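# Sort parcels into matching-colour trays with eight arms

## Task

Move every parcel into the tray that matches its colour, so that it lies flat on the bottom of that tray.

## Robot and tools

ROBOTS. Eight identical i2rt Big YAM arms, arm1 to arm8, each with six joints, a two-finger gripper and a wrist camera (arm1_cam_wrist ... arm8_cam_wrist). Eight more cameras, cam_arm1 ... cam_arm8, are fixed in the room. Feet (base_link, scene frame, metres): arm1 (-2.151, -0.606, 0.766), arm2 (-0.854, -0.623, 0.797), arm3 (0.435, -0.612, 0.752), arm4 (1.688, -0.612, 0.754), arm5 (2.165, 0.644, 0.790), arm6 (0.850, 0.628, 0.817), arm7 (-0.424, 0.615, 0.799), arm8 (-1.661, 0.655, 0.757). Arms 1-4 stand along y of about -0.6, arms 5-8 along y of about +0.6. Each foot faces its own +x, turned about z as its quaternion gives. Table tops are at z=0.720. The hand reaches roughly 1.0 m from the joint1 axis.

FRAMES. One shared scene frame, origin on the floor, +z up. The hand point lies between the finger pads, about 1 cm short of the tips. Fingers point along the hand's +z; they open and close along its y. Printed hand positions can be a bit off, more so far out. hand_target is the hand pose the current joint targets would give.

JOINTS (absolute values, radians; tolerance for done in brackets): joint1_rad -2.879..2.879 (0.045), spins the arm about its foot, positive counter-clockwise seen from above, 0 along the foot's facing. joint2_rad 0..3.141 (0.14), shoulder; 0 points the upper arm back, larger raises and then brings it forward. joint3_rad 0..3.019 (0.09), elbow; 0 folded, larger opens. joint4_rad -1.692..1.57 (0.055), hand pitch, positive tilts fingers up. joint5_rad -1.57..1.57 (0.03), sideways swing, positive to the arm's right. joint6_rad -2.094..2.094 (0.035), hand roll, positive clockwise viewed from behind. gripper_m 0..0.093 (0.003), fingertip gap in metres, absolute.

move: the arguments are keyed by robot name (arm1...arm8) plus optional cameras. Each robot gets its own object; robots left out receive nothing new. Inside, "joints" is a dictionary of absolute joint targets by name (radians, gripper_m in metres). "target" is a list of seven numbers [x, y, z, qw, qx, qy, qz]: an absolute hand pose in the scene frame (metres, unit quaternion w first); the hand travels in a straight line toward it starting from its hand_target. "speed" (0.002 to 0.5 m/s, default 0.25, rotation capped at twice that in rad/s) is allowed only with target. When target is present, joints may contain only gripper_m. All motions of one call start at once; all hand paths finish together, paced by the slowest. Each control step the commanded pose is clamped to within 100 mm and 20 degrees of the measured hand, then solved by damped IK (position favoured); expect a centimetre or more of error, lag, and overshoot when the arm is near straight. Paths do not avoid obstacles or other arms. cameras: list of names, or "all"; omitted means all, [] means none. Unknown keys make the call invalid; out-of-range values get it refused, and a refusal (or a stop during a call) cancels the later move, wait and finished_scene calls in that reply. A move with no action just reports state and images.

wait: seconds (0 to 10) plus optional cameras; nothing new is commanded, the scene keeps running.

zoom_image: camera name and region [x0, y0, x1, y1] in pixels of that camera's latest full 672x504 image, top-left origin, at most 504x504. Only cameras in the latest images can be zoomed.

finished_scene: scene (1 or 2); irreversible. Call it only once every parcel rests flat in its tray without help.

RESULTS. The "move" line lists each arm sent a motion with done or its worst status (e.g. time_out). joint_status and hand_status describe how the last accepted action ended: off_target (stopped short, may still push), time_out (joints keep near-current targets and push; send the reported positions to relax them), not_followed (a safety check blocked the targets; the arm may retry until given new ones), "pose unreachable" for a blocked hand target. on_its_own lists uncommanded behaviour; its "held at" values are targets, not readings. "as last shown" names arms not in the action; their statuses say "not commanded". "pictures" gives the order of images, which can be slightly newer than the state. Joint velocities are in rad/s (gripper m/s), "within noise" when still. Torques, per arm joint, include gravity, have per-arm offsets, and joints 3 and 4 wrap at ±28 N m. Camera calibrations (K, distortion, T_world_to_cam) are given per camera and may be slightly off; room cameras are most accurate near image centre.

GRIPPING. On a hard part at full force gripper_m reads up to 0.005 narrower than the part; closed on nothing it reads 0.000-0.002; in air it may read up to 0.002 wide. Target about 0.005 below the touch reading for a firm grip, less squeeze for soft items. Release by commanding well above the reading.

AVOID. Arms pressing hard on each other (the self-collision check can react late and ignores fingers, gripper housings and wrist cameras); knocking anything out of the work area; drops, releasing moving parcels, slams and strong pushes. Arms keep pushing after contact and heat up holding loads, stretched out, or straining at unreachable poses; MOTOR HOT warns near 85 °C, and at 100 °C the arm goes limp for 30-60 s (keys then read limit_stop_at_motor_heat; resend targets afterwards). Loose objects may get a brief outside push. The scene keeps running while you think, holding your last command.

Each tool is called as a command line: name --argument value for each argument, lists and objects as JSON in quotes; but a table of rows of numbers goes row by row, as --pt "numbers of a row", without its own name.

## Session

move

Scene clock: 0.00 s.
Joint torques (N m): no reading
Heat: arm1: hottest joint1_rad 32 °C; arm2: hottest joint2_rad 29 °C; arm3: hottest joint1_rad 31 °C; arm4: hottest gripper 32 °C; arm5: hottest joint6_rad 30 °C; arm6: hottest joint2_rad 30 °C; arm7: hottest joint5_rad 29 °C; arm8: hottest joint1_rad 31 °C.
Joint velocities: within noise
arm1.joint_positions: joint1_rad=-0.028 joint2_rad=+0.521 joint3_rad=+1.431 joint4_rad=-1.508 joint5_rad=+0.032 joint6_rad=-0.133 gripper_m=+0.09396
arm1.joint_status: not commanded
arm1.hand: x=-2.0073 y=-0.6778 z=+1.3083 quat_wxyz=(-0.446, -0.145, -0.870, +0.152) (m; scene frame)
arm1.hand_target: x=-2.0101 y=-0.6764 z=+1.3161 quat_wxyz=(-0.454, -0.145, -0.865, +0.155) (m; scene frame)
arm1.hand_status: not commanded
arm2.joint_positions: joint1_rad=+0.020 joint2_rad=+0.528 joint3_rad=+1.425 joint4_rad=-1.340 joint5_rad=+0.175 joint6_rad=+0.036 gripper_m=+0.09396
arm2.joint_status: not commanded
arm2.hand: x=-0.9859 y=-0.4872 z=+1.3715 quat_wxyz=(-0.230, +0.778, -0.324, -0.487) (m; scene frame)
arm2.hand_target: x=-0.9833 y=-0.4891 z=+1.3817 quat_wxyz=(-0.232, +0.772, -0.322, -0.497) (m; scene frame)
arm2.hand_status: not commanded
arm3.joint_positions: joint1_rad=+0.084 joint2_rad=+0.623 joint3_rad=+1.443 joint4_rad=-1.225 joint5_rad=+0.214 joint6_rad=-0.288 gripper_m=+0.09396
arm3.joint_status: not commanded
arm3.hand: x=+0.2458 y=-0.4641 z=+1.3420 quat_wxyz=(-0.302, +0.818, -0.155, -0.465) (m; scene frame)
arm3.hand_target: x=+0.2487 y=-0.4659 z=+1.3553 quat_wxyz=(-0.306, +0.809, -0.155, -0.477) (m; scene frame)
arm3.hand_status: not commanded
arm4.joint_positions: joint1_rad=+0.299 joint2_rad=+0.615 joint3_rad=+1.406 joint4_rad=-1.263 joint5_rad=-0.166 joint6_rad=-0.115 gripper_m=+0.09396
arm4.joint_status: not commanded
arm4.hand: x=+1.7423 y=-0.3720 z=+1.3161 quat_wxyz=(-0.394, +0.570, -0.636, -0.340) (m; scene frame)
arm4.hand_target: x=+1.7413 y=-0.3753 z=+1.3284 quat_wxyz=(-0.404, +0.566, -0.630, -0.346) (m; scene frame)
arm4.hand_status: not commanded
arm5.joint_positions: joint1_rad=-0.422 joint2_rad=+0.625 joint3_rad=+1.427 joint4_rad=-1.371 joint5_rad=+0.120 joint6_rad=-0.097 gripper_m=+0.09396
arm5.joint_status: not commanded
arm5.hand: x=+2.0004 y=+0.7998 z=+1.3402 quat_wxyz=(-0.234, +0.830, -0.279, -0.422) (m; scene frame)
arm5.hand_target: x=+2.0022 y=+0.7982 z=+1.3527 quat_wxyz=(-0.238, +0.823, -0.277, -0.434) (m; scene frame)
arm5.hand_status: not commanded
arm6.joint_positions: joint1_rad=+0.075 joint2_rad=+0.549 joint3_rad=+1.411 joint4_rad=-1.315 joint5_rad=-0.143 joint6_rad=+0.201 gripper_m=+0.09396
arm6.joint_status: not commanded
arm6.hand: x=+1.0364 y=+0.5443 z=+1.3862 quat_wxyz=(-0.531, -0.272, -0.802, +0.030) (m; scene frame)
arm6.hand_target: x=+1.0336 y=+0.5460 z=+1.3993 quat_wxyz=(-0.544, -0.268, -0.794, +0.033) (m; scene frame)
arm6.hand_status: not commanded
arm7.joint_positions: joint1_rad=-0.146 joint2_rad=+0.496 joint3_rad=+1.379 joint4_rad=-1.460 joint5_rad=-0.022 joint6_rad=+0.046 gripper_m=+0.09396
arm7.joint_status: not commanded
arm7.hand: x=-0.3012 y=+0.4957 z=+1.3304 quat_wxyz=(-0.447, -0.351, -0.807, +0.162) (m; scene frame)
arm7.hand_target: x=-0.3031 y=+0.4977 z=+1.3404 quat_wxyz=(-0.457, -0.348, -0.801, +0.166) (m; scene frame)
arm7.hand_status: not commanded
arm8.joint_positions: joint1_rad=-0.237 joint2_rad=+0.447 joint3_rad=+1.428 joint4_rad=-1.458 joint5_rad=-0.190 joint6_rad=-0.420 gripper_m=+0.09396
arm8.joint_status: not commanded
arm8.hand: x=-1.7428 y=+0.5401 z=+1.3190 quat_wxyz=(-0.160, -0.687, -0.503, +0.499) (m; scene frame)
arm8.hand_target: x=-1.7406 y=+0.5420 z=+1.3271 quat_wxyz=(-0.161, -0.682, -0.500, +0.508) (m; scene frame)
arm8.hand_status: not commanded
pictures: arm1_cam_wrist, arm2_cam_wrist, arm3_cam_wrist, arm4_cam_wrist, arm5_cam_wrist, arm6_cam_wrist, arm7_cam_wrist, arm8_cam_wrist, cam_arm1, cam_arm2, cam_arm3, cam_arm4, cam_arm5, cam_arm6, cam_arm7, cam_arm8

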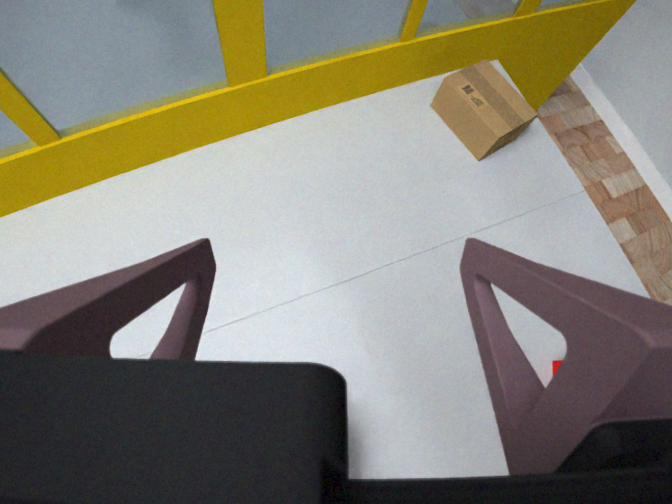

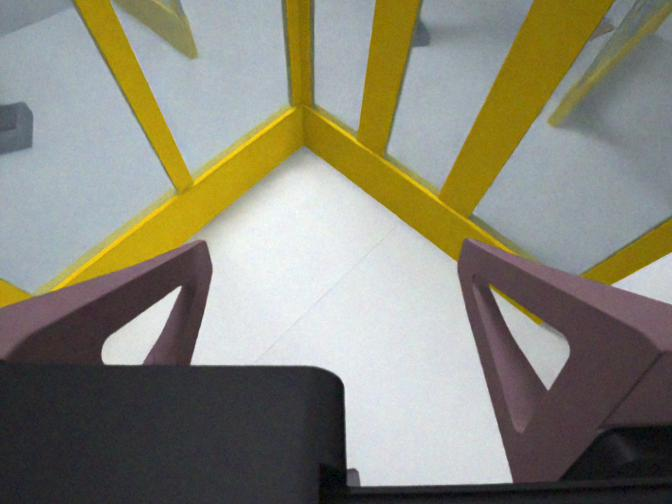

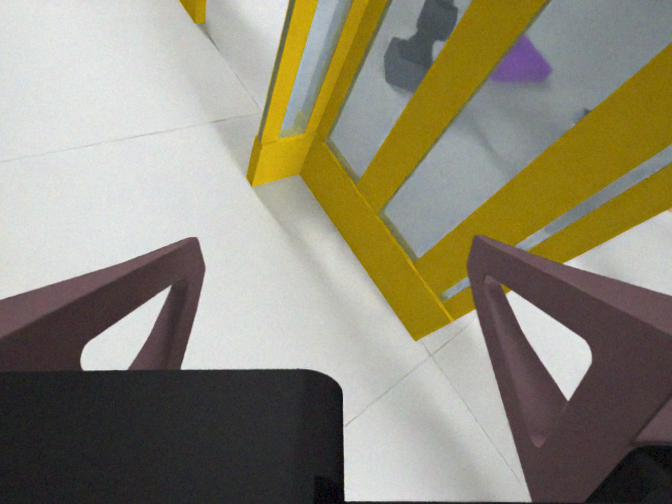

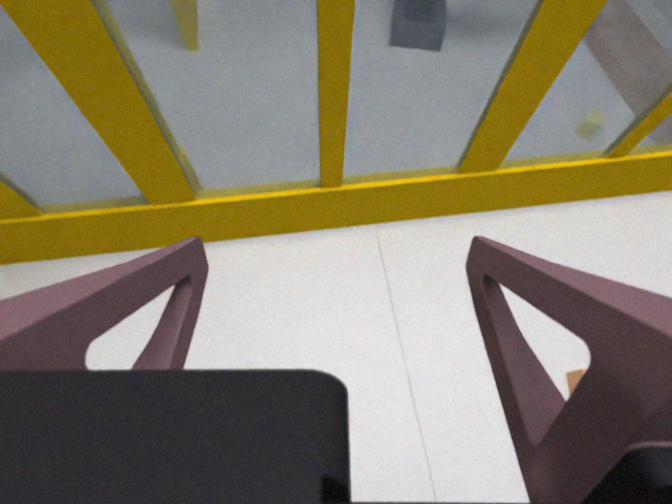

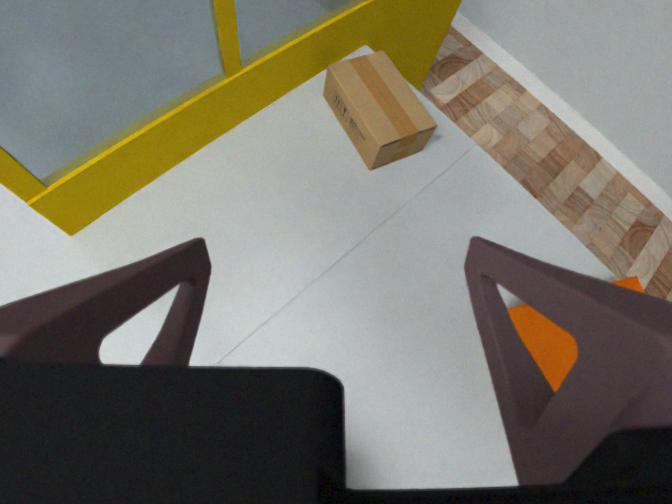

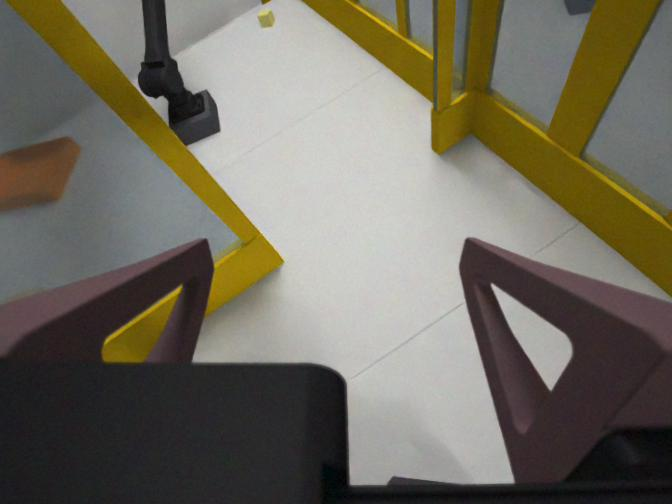

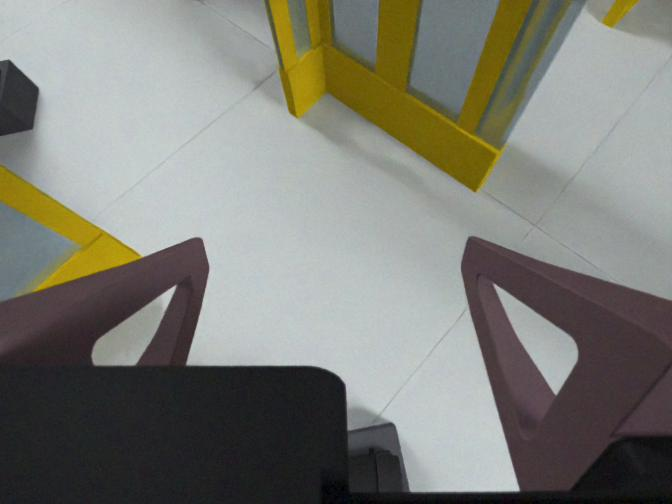

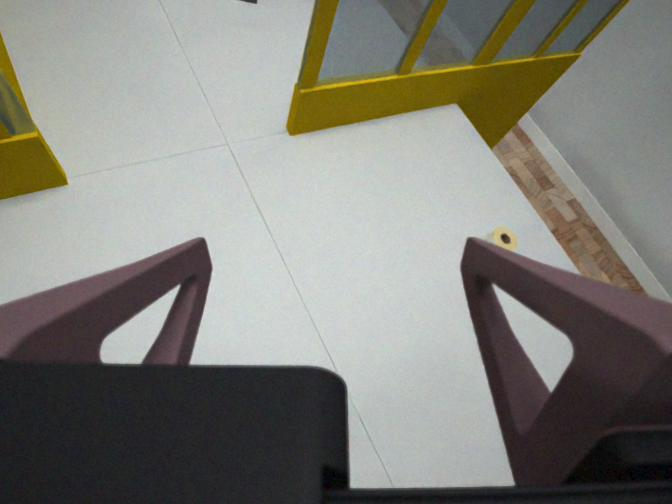

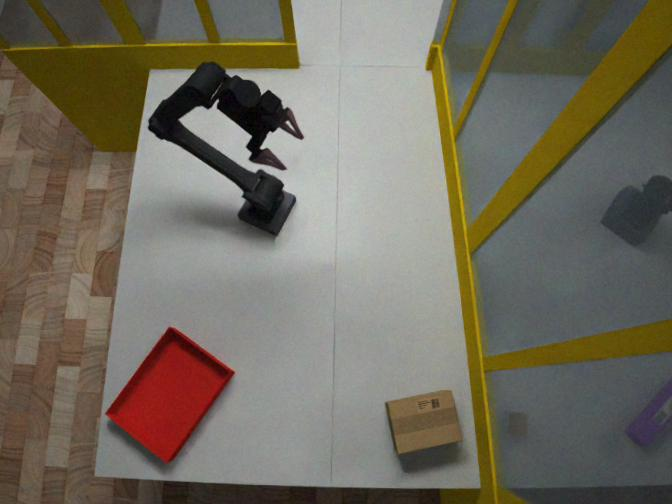

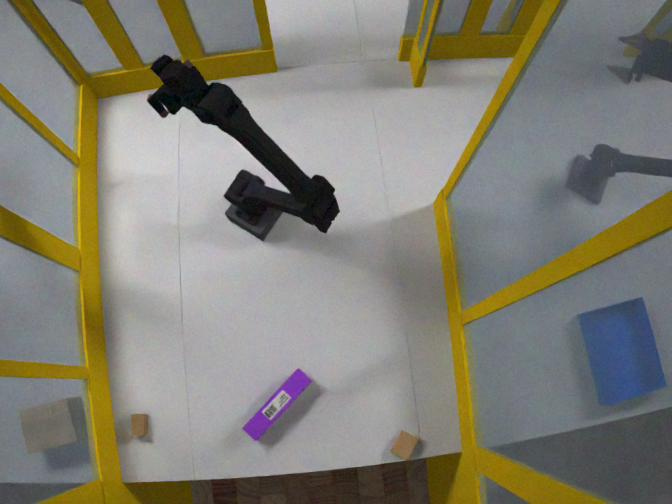

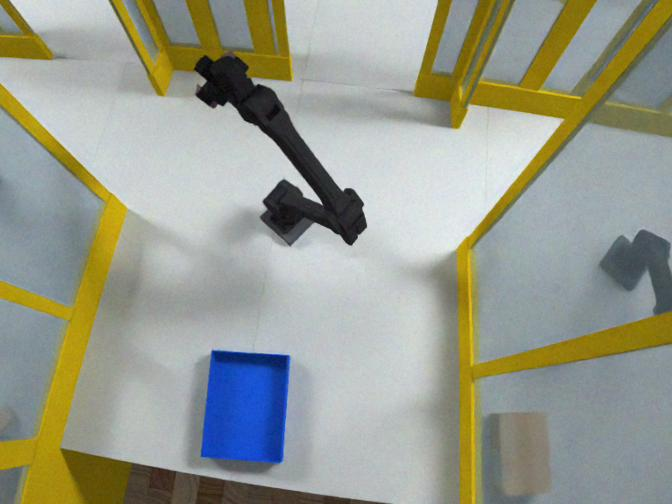

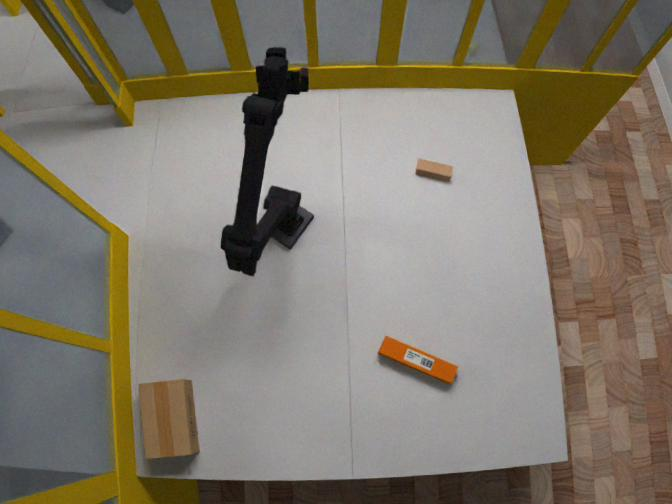

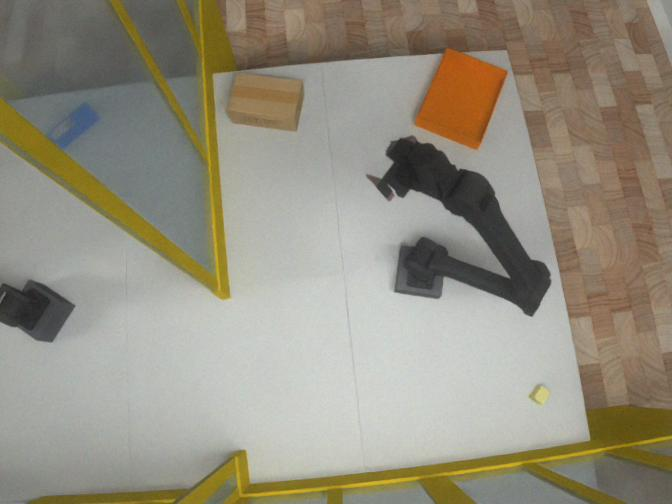

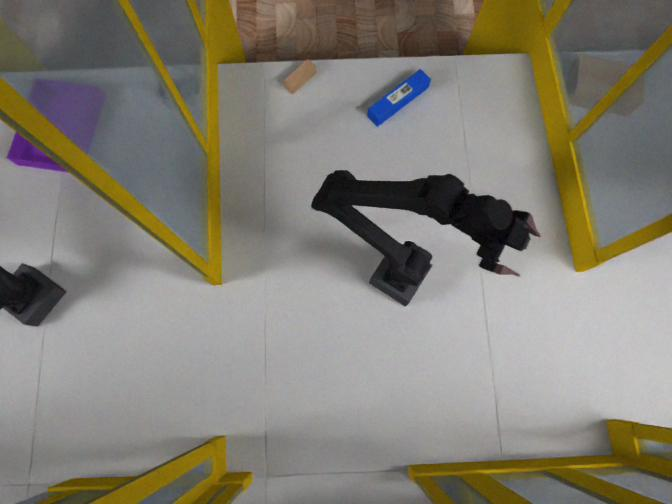

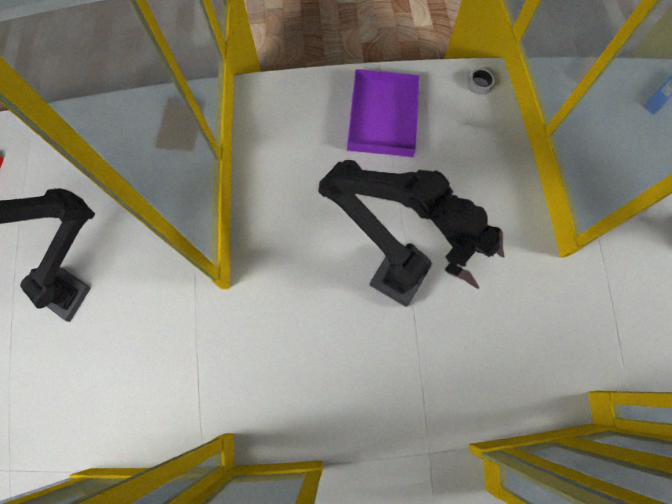

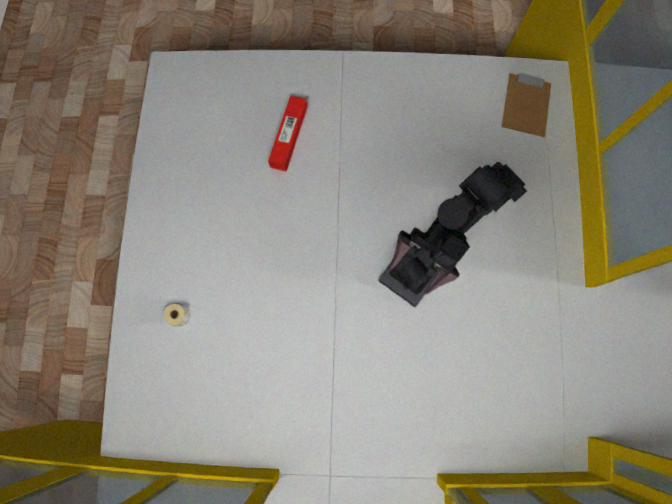

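zoom_image --camera "cam_arm8" --region '[250, 80, 330, 180]'

zoom_image --camera "cam_arm2" --region '[220, 350, 340, 450]'

zoom_image --camera "cam_arm6" --region '[350, 50, 450, 140]'

zoom_image --camera "cam_arm4" --region '[360, 320, 480, 400]'

Scaled by 5.040.

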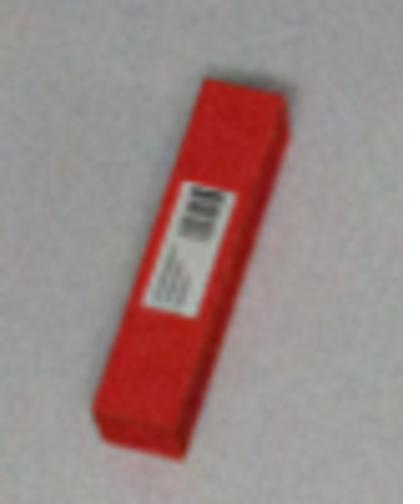

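Scaled by 4.200.

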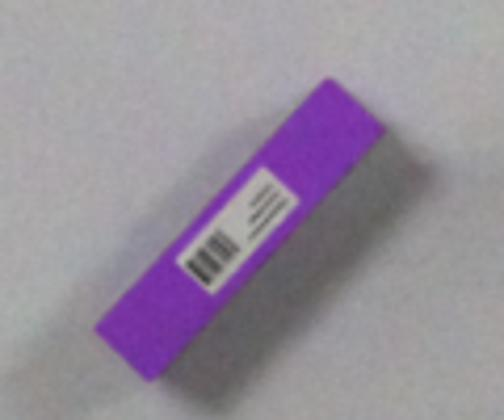

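Scaled by 5.040.

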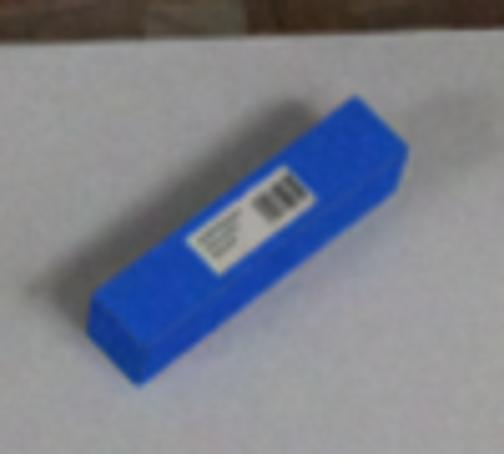

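Scaled by 4.200.

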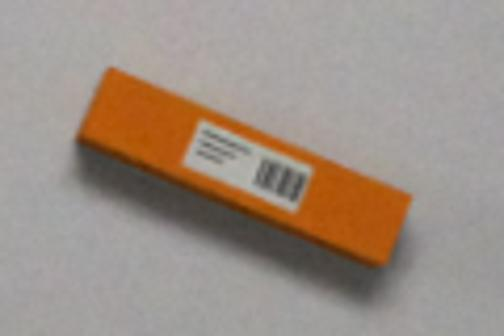

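move --arm8 '{"joints":{"joint1_rad":-1.824,"joint2_rad":1.4,"joint3_rad":1.6,"joint4_rad":-1.65,"joint5_rad":0,"joint6_rad":0}}' --arm2 '{"joints":{"joint1_rad":2.245,"joint2_rad":1.4,"joint3_rad":1.6,"joint4_rad":-1.65,"joint5_rad":0,"joint6_rad":0}}' --arm6 '{"joints":{"joint1_rad":2.115,"joint2_rad":1.4,"joint3_rad":1.6,"joint4_rad":-1.65,"joint5_rad":0,"joint6_rad":0}}' --arm4 '{"joints":{"joint1_rad":-1.824,"joint2_rad":1.4,"joint3_rad":1.6,"joint4_rad":-1.65,"joint5_rad":0,"joint6_rad":0}}' --arm1 '{"joints":{"joint1_rad":1.426,"joint5_rad":0,"joint6_rad":0}}' --arm7 '{"joints":{"joint1_rad":-1.04,"joint5_rad":0,"joint6_rad":0}}' --arm3 '{"joints":{"joint1_rad":-1.224,"joint5_rad":0,"joint6_rad":0}}' --arm5 '{"joints":{"joint1_rad":0.618,"joint5_rad":0,"joint6_rad":0}}' --cameras '["cam_arm8"]'

Scene clock: 171.83 s.
Joint torques (N m): arm1=[2.32 4.31 7.94 1.81 0.03 0.09] | arm2=[0.15 -14.27 9.43 0.34 0.06 -0.18] | arm3=[-1.61 0.91 9.92 1.72 -0.25 0.13] | arm4=[0.85 -10.64 12.1 -0.02 -0.12 0.1] | arm5=[-0.62 3.25 7.35 1.69 -0.17 0.05] | arm6=[-1.2 -10.23 10.11 -0.02 0.11 -0.15] | arm7=[-1.03 2.26 9.8 1.47 0.03 0.02] | arm8=[2.32 -12.75 10.7 -0.35 -0.13 0.03]
Heat: arm1: hottest joint1_rad 31 °C; arm2: hottest joint3_rad 34 °C; arm3: hottest joint1_rad 30 °C; arm4: hottest joint3_rad 42 °C; arm5: hottest joint3_rad 34 °C; arm6: hottest joint3_rad 32 °C; arm7: hottest joint3_rad 39 °C; arm8: hottest joint1_rad 30 °C.
move: arm1 done; arm2 done; arm3 done; arm4 done; arm5 done; arm6 done; arm7 done; arm8 done
Joint velocities: within noise
arm1.joint_positions: joint1_rad=+1.413 joint2_rad=+0.521 joint3_rad=+1.431 joint4_rad=-1.508 joint5_rad=+0.001 joint6_rad=-0.008 gripper_m=+0.09398
arm1.joint_status: all done
arm1.hand: x=-2.0619 y=-0.4631 z=+1.3058 quat_wxyz=(-0.412, +0.425, -0.777, -0.215) (m; scene frame)
arm1.hand_target: x=-2.0656 y=-0.4643 z=+1.3137 quat_wxyz=(-0.417, +0.425, -0.772, -0.224) (m; scene frame)
arm1.hand_status: not commanded
arm2.joint_positions: joint1_rad=+2.246 joint2_rad=+1.413 joint3_rad=+1.585 joint4_rad=-1.640 joint5_rad=-0.001 joint6_rad=+0.012 gripper_m=+0.09399
arm2.joint_status: all done
arm2.hand: x=-0.8479 y=-1.0542 z=+1.1328 quat_wxyz=(+0.037, +0.705, +0.707, -0.035) (m; scene frame)
arm2.hand_target: x=-0.8487 y=-1.0516 z=+1.1438 quat_wxyz=(+0.042, +0.701, +0.711, -0.042) (m; scene frame)
arm2.hand_status: not commanded
arm3.joint_positions: joint1_rad=-1.211 joint2_rad=+0.623 joint3_rad=+1.443 joint4_rad=-1.225 joint5_rad=+0.004 joint6_rad=-0.016 gripper_m=+0.09398
arm3.joint_status: all done
arm3.hand: x=+0.4927 y=-0.3824 z=+1.3423 quat_wxyz=(-0.442, +0.516, -0.654, -0.333) (m; scene frame)
arm3.hand_target: x=+0.4942 y=-0.3864 z=+1.3557 quat_wxyz=(-0.450, +0.502, -0.654, -0.343) (m; scene frame)
arm3.hand_status: not commanded
arm4.joint_positions: joint1_rad=-1.836 joint2_rad=+1.415 joint3_rad=+1.579 joint4_rad=-1.639 joint5_rad=+0.002 joint6_rad=-0.006 gripper_m=+0.09398
arm4.joint_status: all done
arm4.hand: x=+1.9639 y=-0.9415 z=+1.0867 quat_wxyz=(-0.040, -0.424, -0.904, +0.028) (m; scene frame)
arm4.hand_target: x=+1.9671 y=-0.9364 z=+1.1007 quat_wxyz=(-0.052, -0.421, -0.905, +0.032) (m; scene frame)
arm4.hand_status: not commanded
arm5.joint_positions: joint1_rad=+0.611 joint2_rad=+0.625 joint3_rad=+1.427 joint4_rad=-1.371 joint5_rad=+0.001 joint6_rad=-0.010 gripper_m=+0.09397
arm5.joint_status: all done
arm5.hand: x=+1.9489 y=+0.5634 z=+1.3379 quat_wxyz=(+0.078, +0.864, +0.158, -0.471) (m; scene frame)
arm5.hand_target: x=+1.9517 y=+0.5625 z=+1.3505 quat_wxyz=(+0.085, +0.858, +0.156, -0.483) (m; scene frame)
arm5.hand_status: not commanded
arm6.joint_positions: joint1_rad=+2.123 joint2_rad=+1.421 joint3_rad=+1.581 joint4_rad=-1.641 joint5_rad=-0.002 joint6_rad=+0.006 gripper_m=+0.09399
arm6.joint_status: all done
arm6.hand: x=+0.8788 y=+1.0590 z=+1.1480 quat_wxyz=(-0.032, +0.681, -0.731, -0.031) (m; scene frame)
arm6.hand_target: x=+0.8824 y=+1.0555 z=+1.1640 quat_wxyz=(-0.044, +0.679, -0.731, -0.041) (m; scene frame)
arm6.hand_status: not commanded
arm7.joint_positions: joint1_rad=-1.031 joint2_rad=+0.496 joint3_rad=+1.379 joint4_rad=-1.460 joint5_rad=-0.002 joint6_rad=+0.009 gripper_m=+0.09397
arm7.joint_status: all done
arm7.hand: x=-0.4405 y=+0.4446 z=+1.3303 quat_wxyz=(-0.321, -0.654, -0.588, +0.351) (m; scene frame)
arm7.hand_target: x=-0.4421 y=+0.4475 z=+1.3403 quat_wxyz=(-0.324, -0.651, -0.583, +0.362) (m; scene frame)
arm7.hand_status: not commanded
arm8.joint_positions: joint1_rad=-1.829 joint2_rad=+1.419 joint3_rad=+1.589 joint4_rad=-1.640 joint5_rad=+0.001 joint6_rad=-0.006 gripper_m=+0.09397
arm8.joint_status: all done
arm8.hand: x=-1.9414 y=+0.9852 z=+1.0922 quat_wxyz=(+0.021, -0.908, +0.416, +0.045) (m; scene frame)
arm8.hand_target: x=-1.9404 y=+0.9803 z=+1.1043 quat_wxyz=(+0.025, -0.907, +0.416, +0.055) (m; scene frame)
arm8.hand_status: not commanded
pictures: cam_arm8

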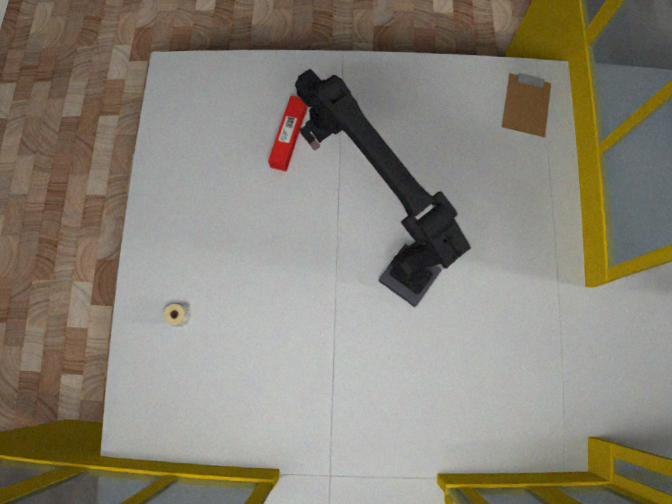

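move --arm8 '{"target":[-2.078,1.146,0.93,0,-0.633,0.774,0],"speed":0.5}' --arm2 '{"target":[-0.8446,-1.2788,0.93,0,0.937,0.349,0],"speed":0.5}' --arm6 '{"target":[0.905,1.383,0.93,0,-0.323,0.946,0],"speed":0.5}' --arm4 '{"target":[2.137,-1.147,0.93,0,-0.219,-0.976,0],"speed":0.5}' --cameras '["arm2_cam_wrist","arm4_cam_wrist","arm6_cam_wrist","arm8_cam_wrist"]'

Scene clock: 182.90 s.
Joint torques (N m): arm1=[2.08 4.54 7.97 1.69 0.02 0.09] | arm2=[0.26 -23.36 12.01 0.08 0.16 0.09] | arm3=[-1.67 0.91 9.94 1.72 -0.26 0.13] | arm4=[-0.03 -18.43 15.25 -0.27 -0.19 -0.04] | arm5=[-0.79 2.84 7.27 1.73 -0.2 0.03] | arm6=[-1.03 -19.66 12.92 -0.2 0.09 0] | arm7=[-1.08 2.2 9.78 1.44 0.03 0.02] | arm8=[1.85 -19.19 14.26 -0.62 0 0.05]
Heat: arm1: hottest joint1_rad 31 °C; arm2: hottest joint3_rad 34 °C; arm3: hottest joint1_rad 30 °C; arm4: hottest joint3_rad 41 °C; arm5: hottest joint3_rad 34 °C; arm6: hottest joint3_rad 33 °C; arm7: hottest joint3_rad 39 °C; arm8: hottest joint3_rad 31 °C.
move: arm2 off_target; arm4 off_target; arm6 off_target; arm8 off_target
Joint velocities: arm1=[within noise] | arm2=[within noise] | arm3=[within noise] | arm4=[0.005 -0.005 0.002 -0.012 0.037 0.168 0] | arm5=[within noise] | arm6=[within noise] | arm7=[within noise] | arm8=[within noise]
arm1.joint_positions: joint1_rad=+1.414 joint2_rad=+0.521 joint3_rad=+1.431 joint4_rad=-1.508 joint5_rad=+0.001 joint6_rad=-0.008 gripper_m=+0.09398
arm1.joint_status: not commanded
arm1.hand: x=-2.0620 y=-0.4631 z=+1.3058 quat_wxyz=(-0.412, +0.425, -0.777, -0.215) (m; scene frame)
arm1.hand_target: x=-2.0656 y=-0.4643 z=+1.3137 quat_wxyz=(-0.417, +0.425, -0.771, -0.224) (m; scene frame)
arm1.hand_status: not commanded
arm2.joint_positions: joint1_rad=+2.246 joint2_rad=+2.100 joint3_rad=+1.951 joint4_rad=-1.451 joint5_rad=-0.003 joint6_rad=+0.858 gripper_m=+0.09400
arm2.joint_status: not commanded
arm2.hand: x=-0.8445 y=-1.2654 z=+0.9176 quat_wxyz=(-0.013, +0.934, +0.356, +0.006) (m; scene frame)
arm2.hand_target: x=-0.8445 y=-1.2780 z=+0.9302 quat_wxyz=(+0.001, +0.937, +0.349, +0.000) (m; scene frame)
arm2.hand_status: off_target (0.018 m and 1.9 deg from the pose sent, 0.303 m and 49.6 deg at the start)
arm3, arm5, arm7: as last shown
arm4.joint_positions: joint1_rad=-1.836 joint2_rad=+2.249 joint3_rad=+2.337 joint4_rad=-1.682 joint5_rad=-0.013 joint6_rad=-0.429 gripper_m=+0.09398
arm4.joint_status: not commanded
arm4.hand: x=+2.1267 y=-1.1400 z=+0.9244 quat_wxyz=(+0.010, -0.226, -0.974, -0.006) (m; scene frame)
arm4.hand_target: x=+2.1364 y=-1.1464 z=+0.9298 quat_wxyz=(-0.001, -0.219, -0.976, +0.001) (m; scene frame)
arm4.hand_status: off_target (0.014 m and 1.5 deg from the pose sent, 0.311 m and 25.6 deg at the start)
arm6.joint_positions: joint1_rad=+2.123 joint2_rad=+2.516 joint3_rad=+2.644 joint4_rad=-1.698 joint5_rad=+0.001 joint6_rad=+0.832 gripper_m=+0.09400
arm6.joint_status: not commanded
arm6.hand: x=+0.8997 y=+1.3741 z=+0.9168 quat_wxyz=(+0.000, +0.330, -0.944, +0.000) (m; scene frame)
arm6.hand_target: x=+0.9050 y=+1.3817 z=+0.9298 quat_wxyz=(-0.007, +0.323, -0.946, -0.016) (m; scene frame)
arm6.hand_status: off_target (0.017 m and 0.9 deg from the pose sent, 0.391 m and 48.5 deg at the start; pose on its path clipped on 10 of 77 steps; a joint's target at an end of its range on 31 of 77 steps)
arm8.joint_positions: joint1_rad=-1.829 joint2_rad=+2.043 joint3_rad=+1.979 joint4_rad=-1.525 joint5_rad=+0.000 joint6_rad=+0.897 gripper_m=+0.09398
arm8.joint_status: not commanded
arm8.hand: x=-2.0705 y=+1.1360 z=+0.9239 quat_wxyz=(+0.000, -0.637, +0.771, -0.009) (m; scene frame)
arm8.hand_target: x=-2.0776 y=+1.1456 z=+0.9300 quat_wxyz=(+0.000, -0.633, +0.774, +0.001) (m; scene frame)
arm8.hand_status: off_target (0.014 m and 1.2 deg from the pose sent, 0.266 m and 52.6 deg at the start)
pictures: arm2_cam_wrist, arm4_cam_wrist, arm6_cam_wrist, arm8_cam_wrist
camera_calibration:
arm2_cam_wrist: T_world_to_cam=[[-0.66107, 0.749608, 0.0327734, 0.359024], [0.612741, 0.514129, 0.600183, 0.621751], [0.433052, 0.416845, -0.799191, 1.74709], [0, 0, 0, 1]] pos_world=[-0.900212, -1.31705, 1.01133]
arm4_cam_wrist: T_world_to_cam=[[-0.426739, -0.904365, 0.0042097, -0.12994], [-0.723432, 0.344149, 0.598504, 1.38233], [-0.542715, 0.25236, -0.801109, 2.30732], [0, 0, 0, 1]] pos_world=[2.19678, -1.17551, 1.02163]
arm6_cam_wrist: T_world_to_cam=[[0.629243, -0.777175, 0.00716008, 0.493782], [-0.638472, -0.511645, 0.574954, 0.756212], [-0.443177, -0.366358, -0.818154, 1.77652], [0, 0, 0, 1]] pos_world=[0.959422, 1.42151, 1.01514]
arm8_cam_wrist: T_world_to_cam=[[0.980852, -0.194722, 0.00352221, 2.24975], [-0.157704, -0.783511, 0.601032, 0.0125081], [-0.114275, -0.590079, -0.799217, 1.29264], [0, 0, 0, 1]] pos_world=[-2.05698, 1.21064, 1.01766]

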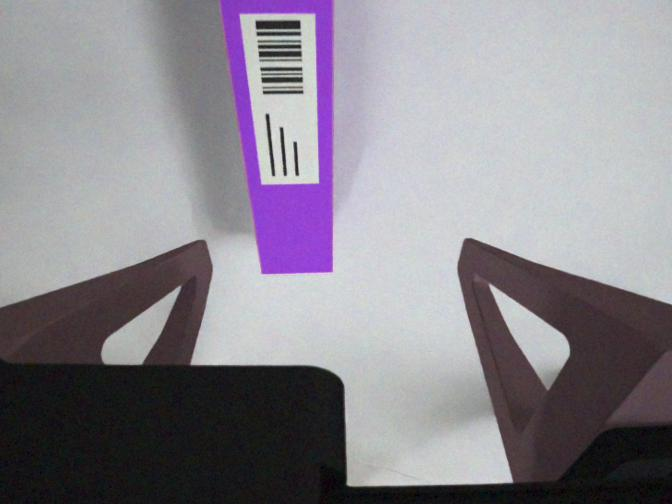

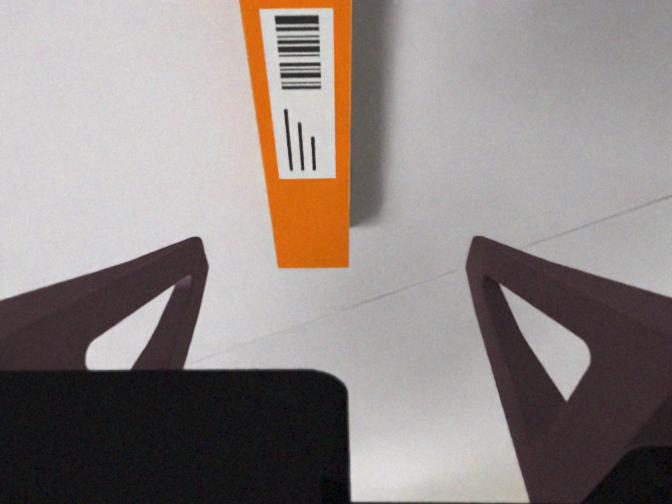

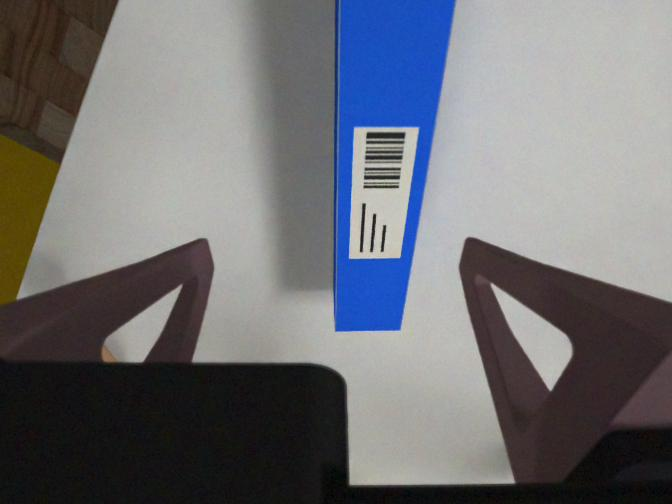

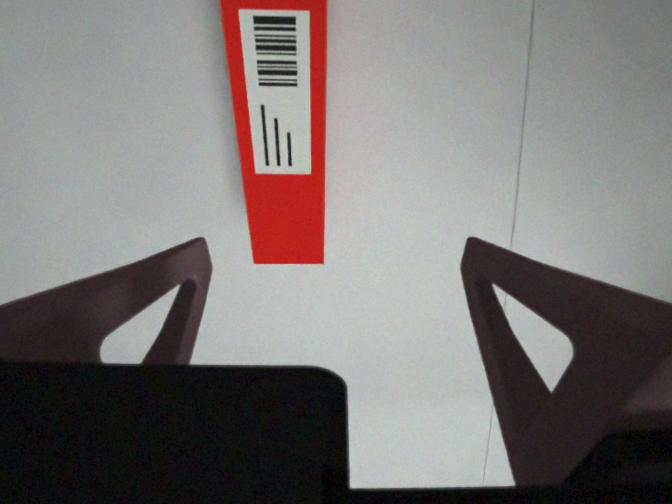

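move --cameras '["cam_arm6"]'

Scene clock: 213.07 s.
Joint torques (N m): arm1=[2.37 4.48 7.99 1.8 0.03 0.09] | arm2=[0.26 -23.3 12.01 0.08 0.16 0.09] | arm3=[-1.61 1.03 9.89 1.73 -0.26 0.12] | arm4=[-0.09 -18.43 15.25 -0.27 -0.18 -0.03] | arm5=[-0.44 2.73 7.39 1.84 -0.19 0.08] | arm6=[-1.14 -19.6 12.97 -0.17 0.09 0] | arm7=[-1.08 2.32 9.81 1.48 0.03 0.03] | arm8=[1.73 -19.19 14.26 -0.68 0 0.05]
Heat: arm1: hottest joint3_rad 32 °C; arm2: hottest joint3_rad 38 °C; arm3: hottest joint1_rad 30 °C; arm4: hottest joint3_rad 45 °C; arm5: hottest joint3_rad 35 °C; arm6: hottest joint3_rad 35 °C; arm7: hottest joint3_rad 40 °C; arm8: hottest joint3_rad 39 °C.
Joint velocities: within noise
arm1.joint_positions: joint1_rad=+1.414 joint2_rad=+0.521 joint3_rad=+1.431 joint4_rad=-1.508 joint5_rad=+0.001 joint6_rad=-0.008 gripper_m=+0.09398
arm1.joint_status: not commanded
arm1.hand: x=-2.0620 y=-0.4631 z=+1.3058 quat_wxyz=(-0.412, +0.425, -0.777, -0.215) (m; scene frame)
arm1.hand_target: x=-2.0656 y=-0.4643 z=+1.3137 quat_wxyz=(-0.417, +0.425, -0.771, -0.224) (m; scene frame)
arm1.hand_status: not commanded
arm2.joint_positions: joint1_rad=+2.246 joint2_rad=+2.100 joint3_rad=+1.951 joint4_rad=-1.451 joint5_rad=-0.003 joint6_rad=+0.858 gripper_m=+0.09400
arm2.joint_status: not commanded
arm2.hand: x=-0.8445 y=-1.2654 z=+0.9176 quat_wxyz=(-0.013, +0.934, +0.356, +0.006) (m; scene frame)
arm2.hand_target: x=-0.8445 y=-1.2781 z=+0.9302 quat_wxyz=(+0.001, +0.937, +0.349, +0.000) (m; scene frame)
arm2.hand_status: off_target (0.018 m and 1.9 deg from the pose sent, 0.303 m and 49.6 deg at the start)
arm3.joint_positions: joint1_rad=-1.211 joint2_rad=+0.623 joint3_rad=+1.443 joint4_rad=-1.225 joint5_rad=+0.004 joint6_rad=-0.016 gripper_m=+0.09398
arm3.joint_status: not commanded
arm3.hand: x=+0.4927 y=-0.3824 z=+1.3423 quat_wxyz=(-0.442, +0.516, -0.654, -0.333) (m; scene frame)
arm3.hand_target: x=+0.4942 y=-0.3864 z=+1.3557 quat_wxyz=(-0.450, +0.502, -0.654, -0.343) (m; scene frame)
arm3.hand_status: not commanded
arm4.joint_positions: joint1_rad=-1.836 joint2_rad=+2.249 joint3_rad=+2.337 joint4_rad=-1.682 joint5_rad=-0.013 joint6_rad=-0.430 gripper_m=+0.09398
arm4.joint_status: not commanded
arm4.hand: x=+2.1267 y=-1.1400 z=+0.9244 quat_wxyz=(+0.010, -0.225, -0.974, -0.006) (m; scene frame)
arm4.hand_target: x=+2.1365 y=-1.1464 z=+0.9298 quat_wxyz=(-0.001, -0.219, -0.976, +0.001) (m; scene frame)
arm4.hand_status: off_target (0.014 m and 1.5 deg from the pose sent, 0.311 m and 25.6 deg at the start)
arm5.joint_positions: joint1_rad=+0.611 joint2_rad=+0.625 joint3_rad=+1.427 joint4_rad=-1.371 joint5_rad=+0.001 joint6_rad=-0.010 gripper_m=+0.09397
arm5.joint_status: not commanded
arm5.hand: x=+1.9489 y=+0.5634 z=+1.3379 quat_wxyz=(+0.078, +0.864, +0.158, -0.471) (m; scene frame)
arm5.hand_target: x=+1.9517 y=+0.5625 z=+1.3505 quat_wxyz=(+0.085, +0.858, +0.156, -0.483) (m; scene frame)
arm5.hand_status: not commanded
arm6.joint_positions: joint1_rad=+2.123 joint2_rad=+2.516 joint3_rad=+2.644 joint4_rad=-1.699 joint5_rad=+0.001 joint6_rad=+0.832 gripper_m=+0.09400
arm6.joint_status: not commanded
arm6.hand: x=+0.8997 y=+1.3740 z=+0.9168 quat_wxyz=(+0.000, +0.330, -0.944, +0.000) (m; scene frame)
arm6.hand_target: x=+0.9050 y=+1.3816 z=+0.9298 quat_wxyz=(-0.007, +0.323, -0.946, -0.016) (m; scene frame)
arm6.hand_status: off_target (0.017 m and 0.9 deg from the pose sent, 0.391 m and 48.5 deg at the start; pose on its path clipped on 10 of 77 steps; a joint's target at an end of its range on 31 of 77 steps)
arm7.joint_positions: joint1_rad=-1.031 joint2_rad=+0.496 joint3_rad=+1.379 joint4_rad=-1.460 joint5_rad=-0.002 joint6_rad=+0.009 gripper_m=+0.09397
arm7.joint_status: not commanded
arm7.hand: x=-0.4405 y=+0.4446 z=+1.3303 quat_wxyz=(-0.321, -0.654, -0.588, +0.351) (m; scene frame)
arm7.hand_target: x=-0.4421 y=+0.4475 z=+1.3403 quat_wxyz=(-0.324, -0.651, -0.583, +0.362) (m; scene frame)
arm7.hand_status: not commanded
arm8.joint_positions: joint1_rad=-1.829 joint2_rad=+2.043 joint3_rad=+1.979 joint4_rad=-1.526 joint5_rad=+0.000 joint6_rad=+0.897 gripper_m=+0.09398
arm8.joint_status: not commanded
arm8.hand: x=-2.0704 y=+1.1359 z=+0.9239 quat_wxyz=(+0.000, -0.637, +0.771, -0.009) (m; scene frame)
arm8.hand_target: x=-2.0776 y=+1.1455 z=+0.9300 quat_wxyz=(+0.000, -0.633, +0.774, +0.001) (m; scene frame)
arm8.hand_status: off_target (0.014 m and 1.2 deg from the pose sent, 0.266 m and 52.6 deg at the start)
pictures: cam_arm6

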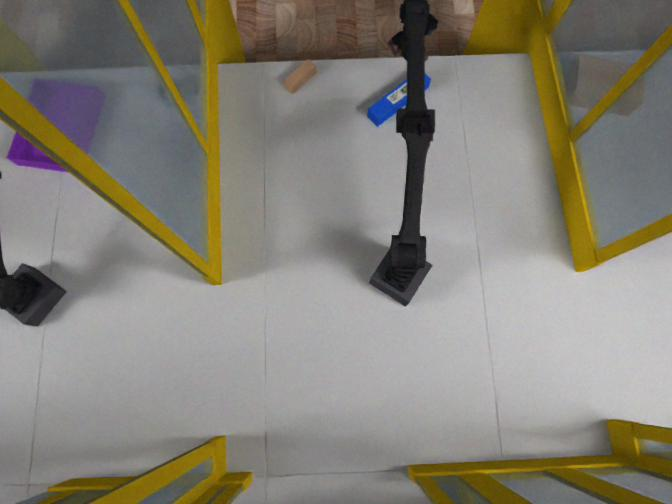

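move --arm8 '{"target":[-2.111,1.161,0.86,0,-0.6245,0.781,0],"speed":0.3}' --arm2 '{"target":[-0.829,-1.300,0.865,0,0.937,0.349,0],"speed":0.3}' --arm6 '{"target":[0.882,1.318,0.865,0,-0.323,0.946,0],"speed":0.3}' --arm4 '{"target":[2.151,-1.134,0.86,0,-0.2096,-0.978,0],"speed":0.3}' --cameras '["arm2_cam_wrist","arm4_cam_wrist","arm6_cam_wrist","arm8_cam_wrist"]'

Scene clock: 229.80 s.
Joint torques (N m): arm1=[2.43 4.6 7.97 1.73 0.01 0.07] | arm2=[0.38 -25.7 11.49 0.8 0.15 0.1] | arm3=[-1.73 1.03 9.91 1.73 -0.26 0.13] | arm4=[0.62 -19.49 10.19 0.73 -0.17 0.05] | arm5=[-0.56 3.25 7.51 1.83 -0.15 0.03] | arm6=[0.15 -20.6 8.27 0.46 0.11 0] | arm7=[-1.08 2.32 9.81 1.42 0.04 0.05] | arm8=[2.08 -22.07 13.87 -0.12 0.01 0.03]
Heat: arm1: hottest joint3_rad 32 °C; arm2: hottest joint3_rad 39 °C; arm3: hottest joint1_rad 30 °C; arm4: hottest joint3_rad 46 °C; arm5: hottest joint3_rad 35 °C; arm6: hottest joint3_rad 36 °C; arm7: hottest joint3_rad 40 °C; arm8: hottest joint3_rad 41 °C.
move: arm2 off_target; arm4 off_target; arm6 off_target; arm8 off_target
Joint velocities: within noise
arm1, arm3, arm5, arm7: as last shown
arm2.joint_positions: joint1_rad=+2.267 joint2_rad=+2.213 joint3_rad=+1.953 joint4_rad=-1.372 joint5_rad=-0.003 joint6_rad=+0.880 gripper_m=+0.09400
arm2.joint_status: not commanded
arm2.hand: x=-0.8308 y=-1.2795 z=+0.8458 quat_wxyz=(-0.029, +0.934, +0.355, +0.011) (m; scene frame)
arm2.hand_target: x=-0.8289 y=-1.2987 z=+0.8657 quat_wxyz=(+0.000, +0.937, +0.349, +0.000) (m; scene frame)
arm2.hand_status: off_target (0.028 m and 3.7 deg from the pose sent, 0.065 m and 1.9 deg at the start)
arm4.joint_positions: joint1_rad=-1.814 joint2_rad=+2.254 joint3_rad=+2.202 joint4_rad=-1.517 joint5_rad=-0.013 joint6_rad=-0.430 gripper_m=+0.09398
arm4.joint_status: not commanded
arm4.hand: x=+2.1430 y=-1.1373 z=+0.8695 quat_wxyz=(+0.000, -0.215, -0.977, +0.001) (m; scene frame)
arm4.hand_target: x=+2.1508 y=-1.1338 z=+0.8601 quat_wxyz=(+0.000, -0.210, -0.978, +0.000) (m; scene frame)
arm4.hand_status: off_target (0.013 m and 0.6 deg from the pose sent, 0.069 m and 2.3 deg at the start)
arm6.joint_positions: joint1_rad=+2.134 joint2_rad=+2.297 joint3_rad=+2.048 joint4_rad=-1.363 joint5_rad=+0.000 joint6_rad=+0.858 gripper_m=+0.09400
arm6.joint_status: not commanded
arm6.hand: x=+0.8880 y=+1.3113 z=+0.8458 quat_wxyz=(+0.008, +0.323, -0.946, +0.019) (m; scene frame)
arm6.hand_target: x=+0.8819 y=+1.3177 z=+0.8649 quat_wxyz=(+0.000, +0.323, -0.946, +0.000) (m; scene frame)
arm6.hand_status: off_target (0.021 m and 2.4 deg from the pose sent, 0.078 m and 0.9 deg at the start)
arm8.joint_positions: joint1_rad=-1.813 joint2_rad=+2.184 joint3_rad=+2.009 joint4_rad=-1.444 joint5_rad=+0.000 joint6_rad=+0.942 gripper_m=+0.09398
arm8.joint_status: not commanded
arm8.hand: x=-2.0969 y=+1.1503 z=+0.8462 quat_wxyz=(+0.001, -0.625, +0.780, -0.024) (m; scene frame)
arm8.hand_target: x=-2.1104 y=+1.1602 z=+0.8605 quat_wxyz=(+0.000, -0.624, +0.781, +0.000) (m; scene frame)
arm8.hand_status: off_target (0.022 m and 2.8 deg from the pose sent, 0.080 m and 2.1 deg at the start)
pictures: arm2_cam_wrist, arm4_cam_wrist, arm6_cam_wrist, arm8_cam_wrist
camera_calibration:
arm2_cam_wrist: T_world_to_cam=[[-0.659565, 0.749291, 0.0594769, 0.359304], [0.614832, 0.492299, 0.616136, 0.624003], [0.432385, 0.44295, -0.785391, 1.71084], [0, 0, 0, 1]] pos_world=[-0.886412, -1.33423, 0.937833]
arm4_cam_wrist: T_world_to_cam=[[-0.406433, -0.913565, 0.0145169, -0.183222], [-0.740697, 0.338746, 0.580189, 1.47281], [-0.534958, 0.225055, -0.814352, 2.23536], [0, 0, 0, 1]] pos_world=[2.21226, -1.16937, 0.968524]
arm6_cam_wrist: T_world_to_cam=[[0.617077, -0.786015, 0.0373685, 0.449674], [-0.644419, -0.47752, 0.597243, 0.699168], [-0.451597, -0.392626, -0.80119, 1.71785], [0, 0, 0, 1]] pos_world=[0.948848, 1.36179, 0.941944]
arm8_cam_wrist: T_world_to_cam=[[0.974559, -0.22231, 0.0285035, 2.27619], [-0.19253, -0.765253, 0.614264, -0.0389947], [-0.114745, -0.604125, -0.788585, 1.24215], [0, 0, 0, 1]] pos_world=[-2.08326, 1.2266, 0.938617]

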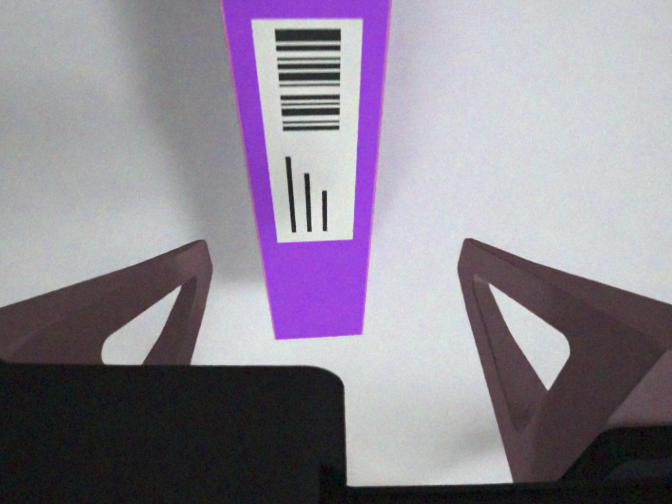

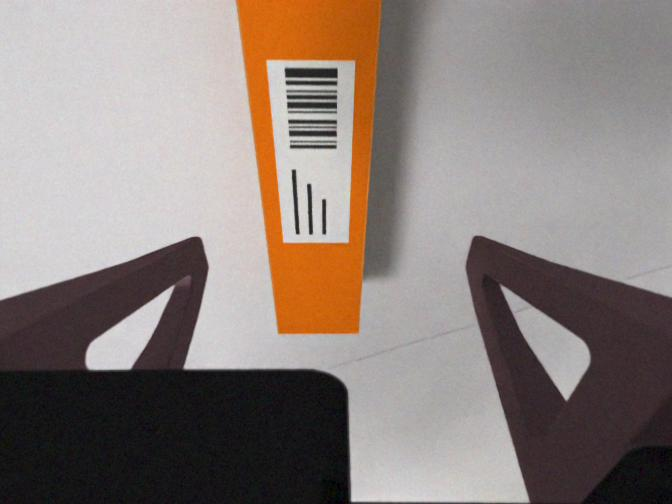

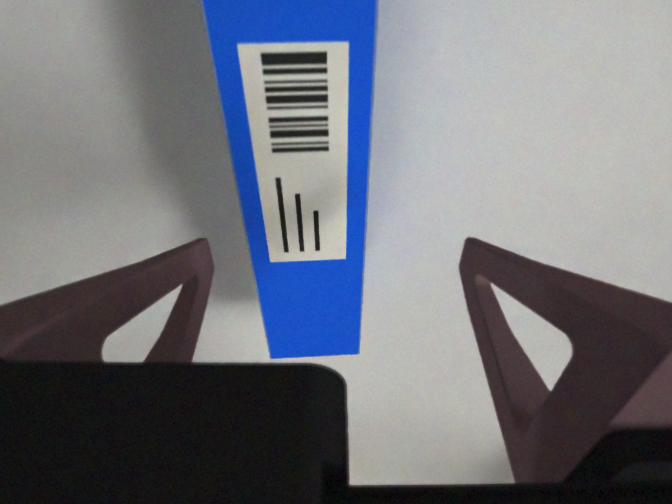

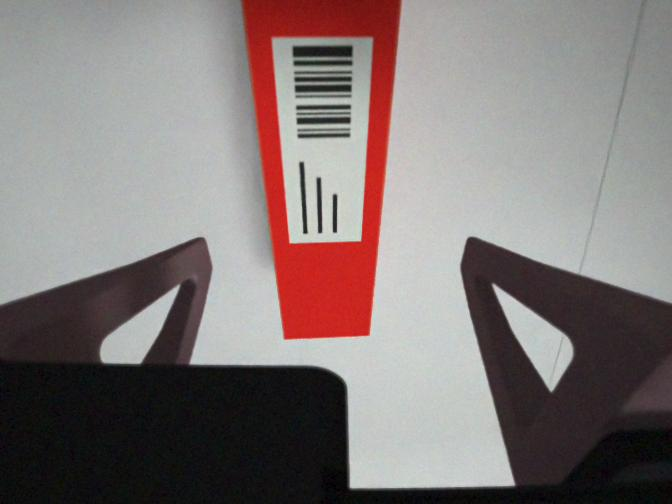

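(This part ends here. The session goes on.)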